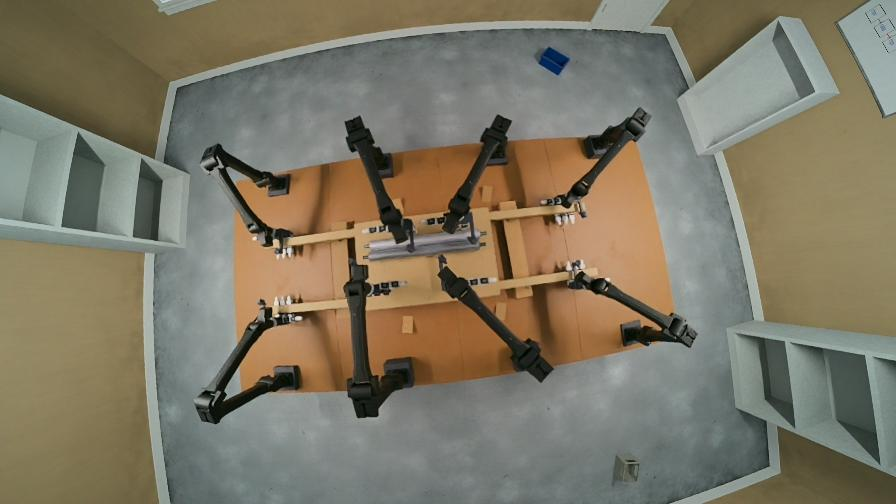

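>>> {"name": "move", "arguments": {"arm1": {"target": [1.061, 0.335, 0.767, 0, 1, 0, 0], "speed": 0.1}, "arm4": {"target": [-0.768, 0.335, 0.772, 0, 1, 0, 0], "speed": 0.1}, "arm5": {"target": [-0.727, -0.34, 0.772, 0, 0, 1, 0], "speed": 0.1}, "arm8": {"target": [1.099, -0.34, 0.770, 0, 0, 1, 0], "speed": 0.1}, "arm6": {"target": [-0.025, -0.082, 1.010, 0.009, 0, 1, 0.026], "speed": 0.02}, "arm7": {"target": [0.267, -0.082, 1.022, -0.008, -0.001, 1, 0.021], "speed": 0.02}, "cameras": ["cam_high"]}}

Scene clock: 228.30 s.
Joint torques (N m): arm1=[-1.08 -7.59 7.32 0.66 -0.06 -0.07] | arm2=[0.21 -16.91 7.69 0.36 0.11 0.09] | arm3=[-0.38 -19.37 8.87 0.76 0.08 0.1] | arm4=[0.97 -18.08 6.86 0.92 0.28 0.04] | arm5=[-1.14 -16.03 6.05 1.01 -0.16 -0.29] | arm6=[-2.32 -16.21 9.24 0.32 0.11 -0.2] | arm7=[0.03 -15.74 9.14 0.66 -0.03 -0.01] | arm8=[-0.62 -5.89 8.46 0.2 0.26 0.15]
Heat: arm1: hottest joint2_rad 46 °C; arm2: hottest joint3_rad 37 °C; arm3: hottest joint3_rad 38 °C; arm4: hottest joint2_rad 47 °C; arm5: hottest joint3_rad 39 °C; arm6: hottest joint3_rad 45 °C; arm7: hottest joint3_rad 48 °C; arm8: hottest joint3_rad 40 °C.
move: arm1 done; arm4 done; arm5 off_target; arm6 off_target; arm7 off_target; arm8 done
Joint velocities: within noise
arm1.joint_positions: joint1_rad=-0.239 joint2_rad=+1.236 joint3_rad=+0.488 joint4_rad=-0.824 joint5_rad=-0.004 joint6_rad=-0.256 hand_index_mcp=-0.471 hand_index_abd=+0.003 hand_index_pip=+0.584 hand_index_dip=+0.693 hand_middle_mcp=-0.472 hand_middle_abd=+0.000 hand_middle_pip=+0.583 hand_middle_dip=+0.694 hand_ring_mcp=-0.473 hand_ring_abd=-0.001 hand_ring_pip=+0.584 hand_ring_dip=+0.694 hand_thumb_cmc=+0.715 hand_thumb_axl=+0.677 hand_thumb_mcp=+0.223 hand_thumb_ipl=+0.168 hand_current_limit=+0.750 hand_speed=-0.600
arm1.joint_status: not commanded
arm1.hand_state: goal,goal,goal,goal,goal,goal,goal,goal,goal,goal,goal,goal,goal,goal,goal,goal
arm1.index_mcp_current_ma: 47
arm1.index_abd_current_ma: 13
arm1.index_pip_current_ma: 38
arm1.index_dip_current_ma: -12
arm1.middle_mcp_current_ma: 42
arm1.middle_abd_current_ma: 0
arm1.middle_pip_current_ma: 36
arm1.middle_dip_current_ma: -11
arm1.ring_mcp_current_ma: 38
arm1.ring_abd_current_ma: -2
arm1.ring_pip_current_ma: 38
arm1.ring_dip_current_ma: -10
arm1.thumb_cmc_current_ma: 2
arm1.thumb_axl_current_ma: -4
arm1.thumb_mcp_current_ma: -18
arm1.thumb_ipl_current_ma: -2
arm1.hand_goal_index_mcp: -0.480
arm1.hand_goal_index_abd: 0.000
arm1.hand_goal_index_pip: 0.576
arm1.hand_goal_index_dip: 0.696
arm1.hand_goal_middle_mcp: -0.480
arm1.hand_goal_middle_abd: 0.000
arm1.hand_goal_middle_pip: 0.576
arm1.hand_goal_middle_dip: 0.696
arm1.hand_goal_ring_mcp: -0.480
arm1.hand_goal_ring_abd: 0.000
arm1.hand_goal_ring_pip: 0.576
arm1.hand_goal_ring_dip: 0.696
arm1.hand_goal_thumb_cmc: 0.714
arm1.hand_goal_thumb_axl: 0.678
arm1.hand_goal_thumb_mcp: 0.226
arm1.hand_goal_thumb_ipl: 0.168
arm1.hand: x=+1.0629 y=+0.3360 z=+0.7613 quat_wxyz=(-0.006, +1.000, -0.002, +0.001) (m; scene frame)
arm1.hand_target: x=+1.0610 y=+0.3350 z=+0.7668 quat_wxyz=(+0.000, +1.000, +0.000, +0.000) (m; scene frame)
arm1.hand_status: done (0.006 m and 0.8 deg from the pose sent, 0.148 m and 2.5 deg at the start)
arm2, arm3: as last shown
arm4.joint_positions: joint1_rad=+1.017 joint2_rad=+1.723 joint3_rad=+1.123 joint4_rad=-1.003 joint5_rad=+0.001 joint6_rad=+1.034 hand_index_mcp=-0.471 hand_index_abd=+0.001 hand_index_pip=+0.585 hand_index_dip=+0.693 hand_middle_mcp=-0.470 hand_middle_abd=+0.000 hand_middle_pip=+0.583 hand_middle_dip=+0.694 hand_ring_mcp=-0.470 hand_ring_abd=+0.000 hand_ring_pip=+0.584 hand_ring_dip=+0.694 hand_thumb_cmc=+0.716 hand_thumb_axl=+0.677 hand_thumb_mcp=+0.223 hand_thumb_ipl=+0.168 hand_current_limit=+0.750 hand_speed=-0.600
arm4.joint_status: not commanded
arm4.hand_state: goal,goal,goal,goal,goal,goal,goal,goal,goal,goal,goal,goal,goal,goal,goal,goal
arm4.index_mcp_current_ma: 48
arm4.index_abd_current_ma: 3
arm4.index_pip_current_ma: 42
arm4.index_dip_current_ma: -13
arm4.middle_mcp_current_ma: 53
arm4.middle_abd_current_ma: -1
arm4.middle_pip_current_ma: 35
arm4.middle_dip_current_ma: -11
arm4.ring_mcp_current_ma: 53
arm4.ring_abd_current_ma: -2
arm4.ring_pip_current_ma: 38
arm4.ring_dip_current_ma: -10
arm4.thumb_cmc_current_ma: 8
arm4.thumb_axl_current_ma: -4
arm4.thumb_mcp_current_ma: -19
arm4.thumb_ipl_current_ma: -2
arm4.hand_goal_index_mcp: -0.480
arm4.hand_goal_index_abd: 0.000
arm4.hand_goal_index_pip: 0.576
arm4.hand_goal_index_dip: 0.696
arm4.hand_goal_middle_mcp: -0.480
arm4.hand_goal_middle_abd: 0.000
arm4.hand_goal_middle_pip: 0.576
arm4.hand_goal_middle_dip: 0.696
arm4.hand_goal_ring_mcp: -0.480
arm4.hand_goal_ring_abd: 0.000
arm4.hand_goal_ring_pip: 0.576
arm4.hand_goal_ring_dip: 0.696
arm4.hand_goal_thumb_cmc: 0.714
arm4.hand_goal_thumb_axl: 0.678
arm4.hand_goal_thumb_mcp: 0.226
arm4.hand_goal_thumb_ipl: 0.168
arm4.hand: x=-0.7729 y=+0.3346 z=+0.7633 quat_wxyz=(-0.008, +1.000, +0.002, -0.014) (m; scene frame)
arm4.hand_target: x=-0.7681 y=+0.3351 z=+0.7719 quat_wxyz=(+0.000, +1.000, +0.000, +0.000) (m; scene frame)
arm4.hand_status: done (0.010 m and 1.9 deg from the pose sent, 0.157 m and 3.2 deg at the start)
arm5.joint_positions: joint1_rad=-1.055 joint2_rad=+1.837 joint3_rad=+1.080 joint4_rad=-0.837 joint5_rad=-0.003 joint6_rad=-1.019 hand_index_mcp=-0.470 hand_index_abd=-0.001 hand_index_pip=+0.584 hand_index_dip=+0.694 hand_middle_mcp=-0.470 hand_middle_abd=+0.000 hand_middle_pip=+0.581 hand_middle_dip=+0.694 hand_ring_mcp=-0.470 hand_ring_abd=-0.003 hand_ring_pip=+0.582 hand_ring_dip=+0.694 hand_thumb_cmc=+0.715 hand_thumb_axl=+0.677 hand_thumb_mcp=+0.223 hand_thumb_ipl=+0.168 hand_current_limit=+0.750 hand_speed=-0.600
arm5.joint_status: not commanded
arm5.hand_state: goal,goal,goal,goal,goal,goal,goal,goal,goal,goal,goal,goal,goal,goal,goal,goal
arm5.index_mcp_current_ma: 8
arm5.index_abd_current_ma: 0
arm5.index_pip_current_ma: 5
arm5.index_dip_current_ma: -1
arm5.middle_mcp_current_ma: 8
arm5.middle_abd_current_ma: 0
arm5.middle_pip_current_ma: 2
arm5.middle_dip_current_ma: -1
arm5.ring_mcp_current_ma: 8
arm5.ring_abd_current_ma: -1
arm5.ring_pip_current_ma: 3
arm5.ring_dip_current_ma: -1
arm5.thumb_cmc_current_ma: 0
arm5.thumb_axl_current_ma: 0
arm5.thumb_mcp_current_ma: -2
arm5.thumb_ipl_current_ma: 0
arm5.hand_goal_index_mcp: -0.480
arm5.hand_goal_index_abd: 0.000
arm5.hand_goal_index_pip: 0.576
arm5.hand_goal_index_dip: 0.696
arm5.hand_goal_middle_mcp: -0.480
arm5.hand_goal_middle_abd: 0.000
arm5.hand_goal_middle_pip: 0.576
arm5.hand_goal_middle_dip: 0.696
arm5.hand_goal_ring_mcp: -0.480
arm5.hand_goal_ring_abd: 0.000
arm5.hand_goal_ring_pip: 0.576
arm5.hand_goal_ring_dip: 0.696
arm5.hand_goal_thumb_cmc: 0.714
arm5.hand_goal_thumb_axl: 0.678
arm5.hand_goal_thumb_mcp: 0.226
arm5.hand_goal_thumb_ipl: 0.168
arm5.hand: x=-0.7325 y=-0.3384 z=+0.7628 quat_wxyz=(-0.011, +0.004, +1.000, -0.007) (m; scene frame)
arm5.hand_target: x=-0.7271 y=-0.3401 z=+0.7718 quat_wxyz=(+0.000, +0.000, +1.000, +0.000) (m; scene frame)
arm5.hand_status: off_target (0.011 m and 1.6 deg from the pose sent, 0.159 m and 2.1 deg at the start)
arm6.joint_positions: joint1_rad=-0.594 joint2_rad=+1.873 joint3_rad=+1.908 joint4_rad=-1.568 joint5_rad=-0.017 joint6_rad=-0.589 hand_index_mcp=+0.743 hand_index_abd=-0.001 hand_index_pip=+0.570 hand_index_dip=+0.694 hand_middle_mcp=+0.749 hand_middle_abd=-0.001 hand_middle_pip=+0.575 hand_middle_dip=+0.697 hand_ring_mcp=+0.753 hand_ring_abd=+0.000 hand_ring_pip=+0.577 hand_ring_dip=+0.698 hand_thumb_cmc=+0.716 hand_thumb_axl=+0.677 hand_thumb_mcp=+0.223 hand_thumb_ipl=+0.167 hand_current_limit=+0.400 hand_speed=-0.600
arm6.joint_status: not commanded
arm6.hand_state: goal,goal,goal,goal,goal,goal,goal,goal,goal,goal,goal,goal,goal,goal,goal,goal
arm6.index_mcp_current_ma: -13
arm6.index_abd_current_ma: 0
arm6.index_pip_current_ma: -5
arm6.index_dip_current_ma: -1
arm6.middle_mcp_current_ma: -5
arm6.middle_abd_current_ma: 0
arm6.middle_pip_current_ma: -1
arm6.middle_dip_current_ma: 0
arm6.ring_mcp_current_ma: 0
arm6.ring_abd_current_ma: 0
arm6.ring_pip_current_ma: 0
arm6.ring_dip_current_ma: 1
arm6.thumb_cmc_current_ma: 1
arm6.thumb_axl_current_ma: 0
arm6.thumb_mcp_current_ma: -3
arm6.thumb_ipl_current_ma: -1
arm6.hand_goal_index_mcp: 0.754
arm6.hand_goal_index_abd: 0.000
arm6.hand_goal_index_pip: 0.576
arm6.hand_goal_index_dip: 0.696
arm6.hand_goal_middle_mcp: 0.754
arm6.hand_goal_middle_abd: 0.000
arm6.hand_goal_middle_pip: 0.576
arm6.hand_goal_middle_dip: 0.696
arm6.hand_goal_ring_mcp: 0.754
arm6.hand_goal_ring_abd: 0.000
arm6.hand_goal_ring_pip: 0.576
arm6.hand_goal_ring_dip: 0.696
arm6.hand_goal_thumb_cmc: 0.714
arm6.hand_goal_thumb_axl: 0.678
arm6.hand_goal_thumb_mcp: 0.226
arm6.hand_goal_thumb_ipl: 0.168
arm6.hand: x=-0.0294 y=-0.0763 z=+1.0015 quat_wxyz=(+0.004, -0.002, +1.000, +0.019) (m; scene frame)
arm6.hand_target: x=-0.0250 y=-0.0820 z=+1.0099 quat_wxyz=(+0.009, +0.000, +1.000, +0.026) (m; scene frame)
arm6.hand_status: off_target (0.011 m and 1.0 deg from the pose sent, 0.023 m and 0.5 deg at the start)
arm7.joint_positions: joint1_rad=+0.286 joint2_rad=+1.653 joint3_rad=+1.575 joint4_rad=-1.476 joint5_rad=-0.014 joint6_rad=+0.276 hand_index_mcp=+0.755 hand_index_abd=+0.000 hand_index_pip=+0.578 hand_index_dip=+0.696 hand_middle_mcp=+0.755 hand_middle_abd=+0.001 hand_middle_pip=+0.578 hand_middle_dip=+0.696 hand_ring_mcp=+0.755 hand_ring_abd=+0.002 hand_ring_pip=+0.578 hand_ring_dip=+0.697 hand_thumb_cmc=+0.714 hand_thumb_axl=+0.677 hand_thumb_mcp=+0.223 hand_thumb_ipl=+0.168 hand_current_limit=+0.400 hand_speed=-0.600
arm7.joint_status: not commanded
arm7.hand_state: goal,goal,goal,goal,goal,goal,goal,goal,goal,goal,goal,goal,goal,goal,goal,goal
arm7.index_mcp_current_ma: 0
arm7.index_abd_current_ma: 0
arm7.index_pip_current_ma: 0
arm7.index_dip_current_ma: 0
arm7.middle_mcp_current_ma: 0
arm7.middle_abd_current_ma: 0
arm7.middle_pip_current_ma: 0
arm7.middle_dip_current_ma: 0
arm7.ring_mcp_current_ma: 0
arm7.ring_abd_current_ma: 0
arm7.ring_pip_current_ma: 0
arm7.ring_dip_current_ma: 0
arm7.thumb_cmc_current_ma: 0
arm7.thumb_axl_current_ma: 0
arm7.thumb_mcp_current_ma: 0
arm7.thumb_ipl_current_ma: 0
arm7.hand_goal_index_mcp: 0.754
arm7.hand_goal_index_abd: 0.000
arm7.hand_goal_index_pip: 0.576
arm7.hand_goal_index_dip: 0.696
arm7.hand_goal_middle_mcp: 0.754
arm7.hand_goal_middle_abd: 0.000
arm7.hand_goal_middle_pip: 0.576
arm7.hand_goal_middle_dip: 0.696
arm7.hand_goal_ring_mcp: 0.754
arm7.hand_goal_ring_abd: 0.000
arm7.hand_goal_ring_pip: 0.576
arm7.hand_goal_ring_dip: 0.696
arm7.hand_goal_thumb_cmc: 0.714
arm7.hand_goal_thumb_axl: 0.678
arm7.hand_goal_thumb_mcp: 0.226
arm7.hand_goal_thumb_ipl: 0.168
arm7.hand: x=+0.2669 y=-0.0819 z=+1.0110 quat_wxyz=(-0.004, -0.001, +1.000, +0.008) (m; scene frame)
arm7.hand_target: x=+0.2669 y=-0.0820 z=+1.0220 quat_wxyz=(-0.008, -0.001, +1.000, +0.021) (m; scene frame)
arm7.hand_status: off_target (0.011 m and 1.6 deg from the pose sent, 0.025 m and 1.3 deg at the start)
arm8.joint_positions: joint1_rad=+0.334 joint2_rad=+1.160 joint3_rad=+0.510 joint4_rad=-0.910 joint5_rad=-0.014 joint6_rad=+0.294 hand_index_mcp=-0.471 hand_index_abd=-0.001 hand_index_pip=+0.583 hand_index_dip=+0.694 hand_middle_mcp=-0.471 hand_middle_abd=+0.000 hand_middle_pip=+0.583 hand_middle_dip=+0.693 hand_ring_mcp=-0.466 hand_ring_abd=+0.000 hand_ring_pip=+0.584 hand_ring_dip=+0.694 hand_thumb_cmc=+0.715 hand_thumb_axl=+0.677 hand_thumb_mcp=+0.223 hand_thumb_ipl=+0.168 hand_current_limit=+0.750 hand_speed=-0.600
arm8.joint_status: not commanded
arm8.hand_state: goal,goal,goal,goal,goal,goal,goal,goal,goal,goal,goal,goal,goal,goal,goal,goal
arm8.index_mcp_current_ma: 9
arm8.index_abd_current_ma: 0
arm8.index_pip_current_ma: 6
arm8.index_dip_current_ma: -1
arm8.middle_mcp_current_ma: 9
arm8.middle_abd_current_ma: 0
arm8.middle_pip_current_ma: 6
arm8.middle_dip_current_ma: -1
arm8.ring_mcp_current_ma: 18
arm8.ring_abd_current_ma: 0
arm8.ring_pip_current_ma: 8
arm8.ring_dip_current_ma: -1
arm8.thumb_cmc_current_ma: 0
arm8.thumb_axl_current_ma: 0
arm8.thumb_mcp_current_ma: -2
arm8.thumb_ipl_current_ma: 0
arm8.hand_goal_index_mcp: -0.480
arm8.hand_goal_index_abd: 0.000
arm8.hand_goal_index_pip: 0.576
arm8.hand_goal_index_dip: 0.696
arm8.hand_goal_middle_mcp: -0.480
arm8.hand_goal_middle_abd: 0.000
arm8.hand_goal_middle_pip: 0.576
arm8.hand_goal_middle_dip: 0.696
arm8.hand_goal_ring_mcp: -0.480
arm8.hand_goal_ring_abd: 0.000
arm8.hand_goal_ring_pip: 0.576
arm8.hand_goal_ring_dip: 0.696
arm8.hand_goal_thumb_cmc: 0.714
arm8.hand_goal_thumb_axl: 0.678
arm8.hand_goal_thumb_mcp: 0.226
arm8.hand_goal_thumb_ipl: 0.168
arm8.hand: x=+1.1008 y=-0.3372 z=+0.7677 quat_wxyz=(-0.001, +0.000, +1.000, +0.000) (m; scene frame)
arm8.hand_target: x=+1.0990 y=-0.3398 z=+0.7700 quat_wxyz=(+0.000, +0.000, +1.000, +0.000) (m; scene frame)
arm8.hand_status: done (0.004 m and 0.1 deg from the pose sent, 0.165 m and 2.1 deg at the start)
pictures: cam_high
Images, in order (width x height): cam_high 896x504.

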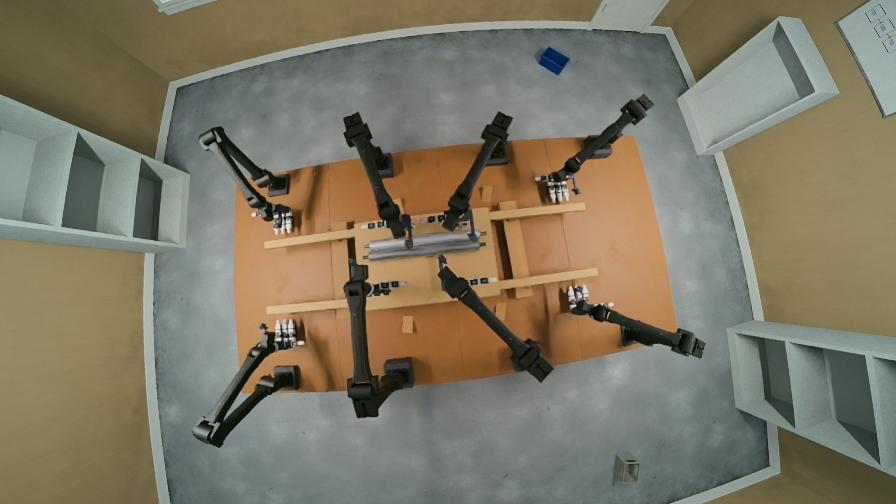

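>>> {"name": "zoom_image", "arguments": {"camera": "cam_high", "region": [300, 180, 560, 340]}}

Scaled by 1.938.

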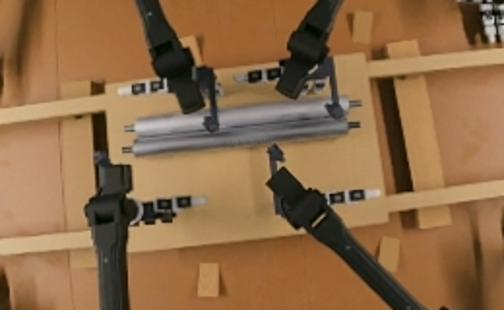

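>>> {"name": "move", "arguments": {"arm6": {"target": [-0.025, -0.100, 1.025, 0.0, 0, 1, 0.0], "speed": 0.03}, "arm7": {"target": [0.267, -0.100, 1.025, 0, 0, 1, 0], "speed": 0.03}, "cameras": ["arm6_cam_wrist", "arm7_cam_wrist", "arm2_cam_wrist"]}}

Scene clock: 230.83 s.
Joint torques (N m): arm1=[-0.67 -7.77 7.31 0.62 -0.07 -0.09] | arm2=[0.21 -16.91 7.64 0.38 0.11 0.09] | arm3=[-0.5 -19.55 8.8 0.8 0.1 0.09] | arm4=[1.2 -18.08 6.94 0.94 0.27 0.02] | arm5=[-0.97 -16.03 6.05 1.01 -0.16 -0.27] | arm6=[-2.37 -16.03 13.18 -0.57 0.26 -0.18] | arm7=[0.97 -15.38 9.11 -0.14 0.1 0.09] | arm8=[-0.56 -5.77 8.46 0.18 0.26 0.15]
Heat: arm1: hottest joint2_rad 45 °C; arm2: hottest joint3_rad 37 °C; arm3: hottest joint3_rad 38 °C; arm4: hottest joint2_rad 47 °C; arm5: hottest joint3_rad 38 °C; arm6: hottest joint3_rad 45 °C; arm7: hottest joint3_rad 47 °C; arm8: hottest joint3_rad 40 °C.
move: arm6 off_target; arm7 off_target
Joint velocities: within noise
arm1, arm2, arm3, arm4, arm5, arm8: as last shown
arm4.joint_positions: joint1_rad=+1.017 joint2_rad=+1.723 joint3_rad=+1.123 joint4_rad=-1.003 joint5_rad=+0.001 joint6_rad=+1.035 hand_index_mcp=-0.471 hand_index_abd=+0.001 hand_index_pip=+0.585 hand_index_dip=+0.693 hand_middle_mcp=-0.470 hand_middle_abd=+0.000 hand_middle_pip=+0.583 hand_middle_dip=+0.694 hand_ring_mcp=-0.470 hand_ring_abd=+0.000 hand_ring_pip=+0.584 hand_ring_dip=+0.694 hand_thumb_cmc=+0.716 hand_thumb_axl=+0.677 hand_thumb_mcp=+0.223 hand_thumb_ipl=+0.168 hand_current_limit=+0.750 hand_speed=-0.600
arm4.hand: x=-0.7730 y=+0.3346 z=+0.7633 quat_wxyz=(-0.008, +1.000, +0.002, -0.014) (m; scene frame)
arm5.hand: x=-0.7326 y=-0.3384 z=+0.7628 quat_wxyz=(-0.011, +0.004, +1.000, -0.007) (m; scene frame)
arm6.joint_positions: joint1_rad=-0.608 joint2_rad=+1.869 joint3_rad=+1.908 joint4_rad=-1.651 joint5_rad=-0.006 joint6_rad=-0.603 hand_index_mcp=+0.738 hand_index_abd=+0.000 hand_index_pip=+0.567 hand_index_dip=+0.692 hand_middle_mcp=+0.749 hand_middle_abd=-0.001 hand_middle_pip=+0.575 hand_middle_dip=+0.697 hand_ring_mcp=+0.753 hand_ring_abd=+0.000 hand_ring_pip=+0.577 hand_ring_dip=+0.698 hand_thumb_cmc=+0.716 hand_thumb_axl=+0.677 hand_thumb_mcp=+0.223 hand_thumb_ipl=+0.167 hand_current_limit=+0.400 hand_speed=-0.600
arm6.joint_status: not commanded
arm6.hand_state: goal,goal,goal,goal,goal,goal,goal,goal,goal,goal,goal,goal,goal,goal,goal,goal
arm6.index_mcp_current_ma: -24
arm6.index_abd_current_ma: 0
arm6.index_pip_current_ma: -10
arm6.index_dip_current_ma: -3
arm6.middle_mcp_current_ma: -5
arm6.middle_abd_current_ma: 0
arm6.middle_pip_current_ma: -1
arm6.middle_dip_current_ma: 0
arm6.ring_mcp_current_ma: 0
arm6.ring_abd_current_ma: 0
arm6.ring_pip_current_ma: 0
arm6.ring_dip_current_ma: 1
arm6.thumb_cmc_current_ma: 1
arm6.thumb_axl_current_ma: 0
arm6.thumb_mcp_current_ma: -3
arm6.thumb_ipl_current_ma: -1
arm6.hand_goal_index_mcp: 0.754
arm6.hand_goal_index_abd: 0.000
arm6.hand_goal_index_pip: 0.576
arm6.hand_goal_index_dip: 0.696
arm6.hand_goal_middle_mcp: 0.754
arm6.hand_goal_middle_abd: 0.000
arm6.hand_goal_middle_pip: 0.576
arm6.hand_goal_middle_dip: 0.696
arm6.hand_goal_ring_mcp: 0.754
arm6.hand_goal_ring_abd: 0.000
arm6.hand_goal_ring_pip: 0.576
arm6.hand_goal_ring_dip: 0.696
arm6.hand_goal_thumb_cmc: 0.714
arm6.hand_goal_thumb_axl: 0.678
arm6.hand_goal_thumb_mcp: 0.226
arm6.hand_goal_thumb_ipl: 0.168
arm6.hand: x=-0.0324 y=-0.0993 z=+0.9963 quat_wxyz=(-0.013, -0.001, +1.000, -0.017) (m; scene frame)
arm6.hand_target: x=-0.0255 y=-0.1006 z=+1.0247 quat_wxyz=(+0.000, +0.000, +1.000, +0.000) (m; scene frame)
arm6.hand_status: off_target (0.030 m and 2.4 deg from the pose sent, 0.034 m and 2.3 deg at the start)
arm7.joint_positions: joint1_rad=+0.286 joint2_rad=+1.636 joint3_rad=+1.570 joint4_rad=-1.515 joint5_rad=-0.013 joint6_rad=+0.277 hand_index_mcp=+0.755 hand_index_abd=+0.000 hand_index_pip=+0.578 hand_index_dip=+0.696 hand_middle_mcp=+0.755 hand_middle_abd=+0.001 hand_middle_pip=+0.578 hand_middle_dip=+0.696 hand_ring_mcp=+0.755 hand_ring_abd=+0.002 hand_ring_pip=+0.578 hand_ring_dip=+0.697 hand_thumb_cmc=+0.714 hand_thumb_axl=+0.677 hand_thumb_mcp=+0.223 hand_thumb_ipl=+0.168 hand_current_limit=+0.400 hand_speed=-0.600
arm7.joint_status: not commanded
arm7.hand_state: goal,goal,goal,goal,goal,goal,goal,goal,goal,goal,goal,goal,goal,goal,goal,goal
arm7.index_mcp_current_ma: 0
arm7.index_abd_current_ma: 0
arm7.index_pip_current_ma: 0
arm7.index_dip_current_ma: 0
arm7.middle_mcp_current_ma: 0
arm7.middle_abd_current_ma: 0
arm7.middle_pip_current_ma: 0
arm7.middle_dip_current_ma: 0
arm7.ring_mcp_current_ma: 0
arm7.ring_abd_current_ma: 0
arm7.ring_pip_current_ma: 0
arm7.ring_dip_current_ma: 0
arm7.thumb_cmc_current_ma: 0
arm7.thumb_axl_current_ma: 0
arm7.thumb_mcp_current_ma: 0
arm7.thumb_ipl_current_ma: 0
arm7.hand_goal_index_mcp: 0.754
arm7.hand_goal_index_abd: 0.000
arm7.hand_goal_index_pip: 0.576
arm7.hand_goal_index_dip: 0.696
arm7.hand_goal_middle_mcp: 0.754
arm7.hand_goal_middle_abd: 0.000
arm7.hand_goal_middle_pip: 0.576
arm7.hand_goal_middle_dip: 0.696
arm7.hand_goal_ring_mcp: 0.754
arm7.hand_goal_ring_abd: 0.000
arm7.hand_goal_ring_pip: 0.576
arm7.hand_goal_ring_dip: 0.696
arm7.hand_goal_thumb_cmc: 0.714
arm7.hand_goal_thumb_axl: 0.678
arm7.hand_goal_thumb_mcp: 0.226
arm7.hand_goal_thumb_ipl: 0.168
arm7.hand: x=+0.2706 y=-0.0939 z=+1.0155 quat_wxyz=(+0.000, +0.000, +1.000, -0.005) (m; scene frame)
arm7.hand_target: x=+0.2670 y=-0.0999 z=+1.0249 quat_wxyz=(+0.000, +0.000, +1.000, +0.000) (m; scene frame)
arm7.hand_status: off_target (0.012 m and 0.5 deg from the pose sent, 0.023 m and 1.0 deg at the start)
arm8.hand: x=+1.1009 y=-0.3372 z=+0.7677 quat_wxyz=(-0.001, +0.000, +1.000, +0.000) (m; scene frame)
pictures: arm2_cam_wrist, arm6_cam_wrist, arm7_cam_wrist
Images, in order (width x height): arm2_cam_wrist 896x504, arm6_cam_wrist 896x504, arm7_cam_wrist 896x504.

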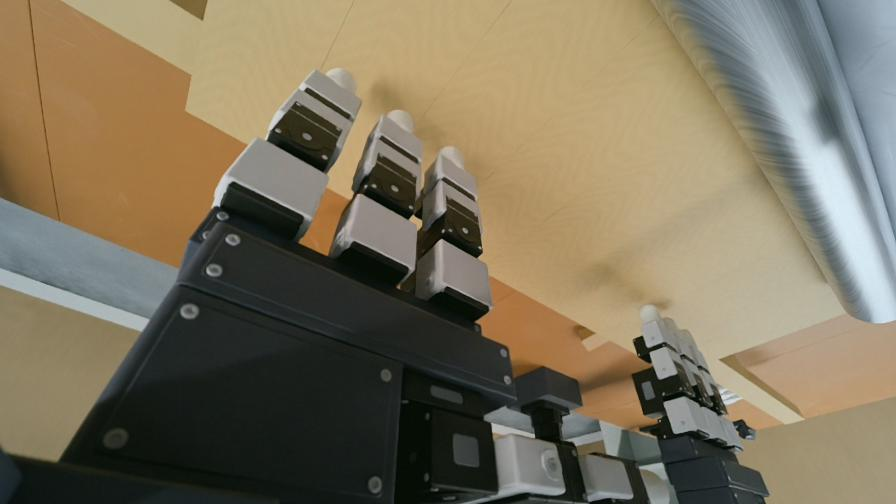

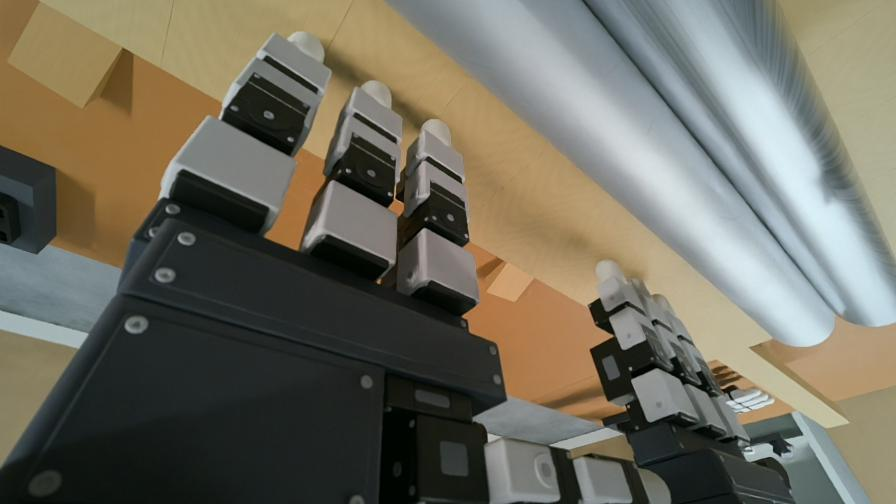

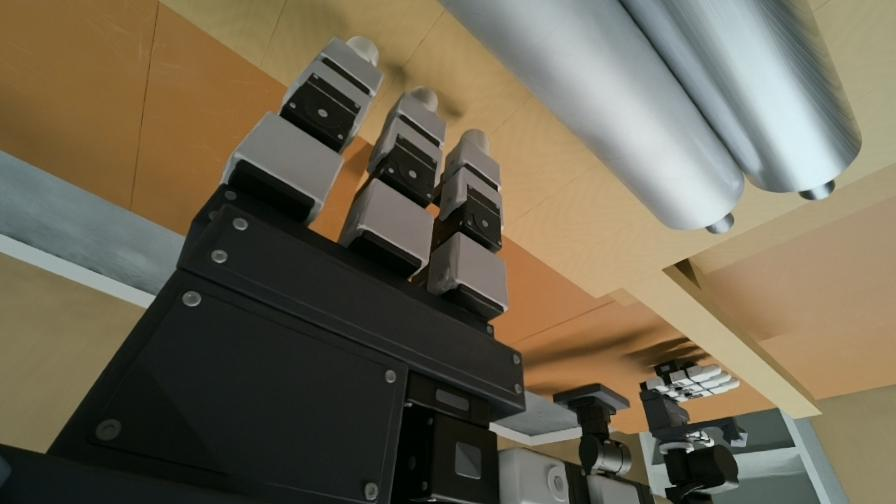

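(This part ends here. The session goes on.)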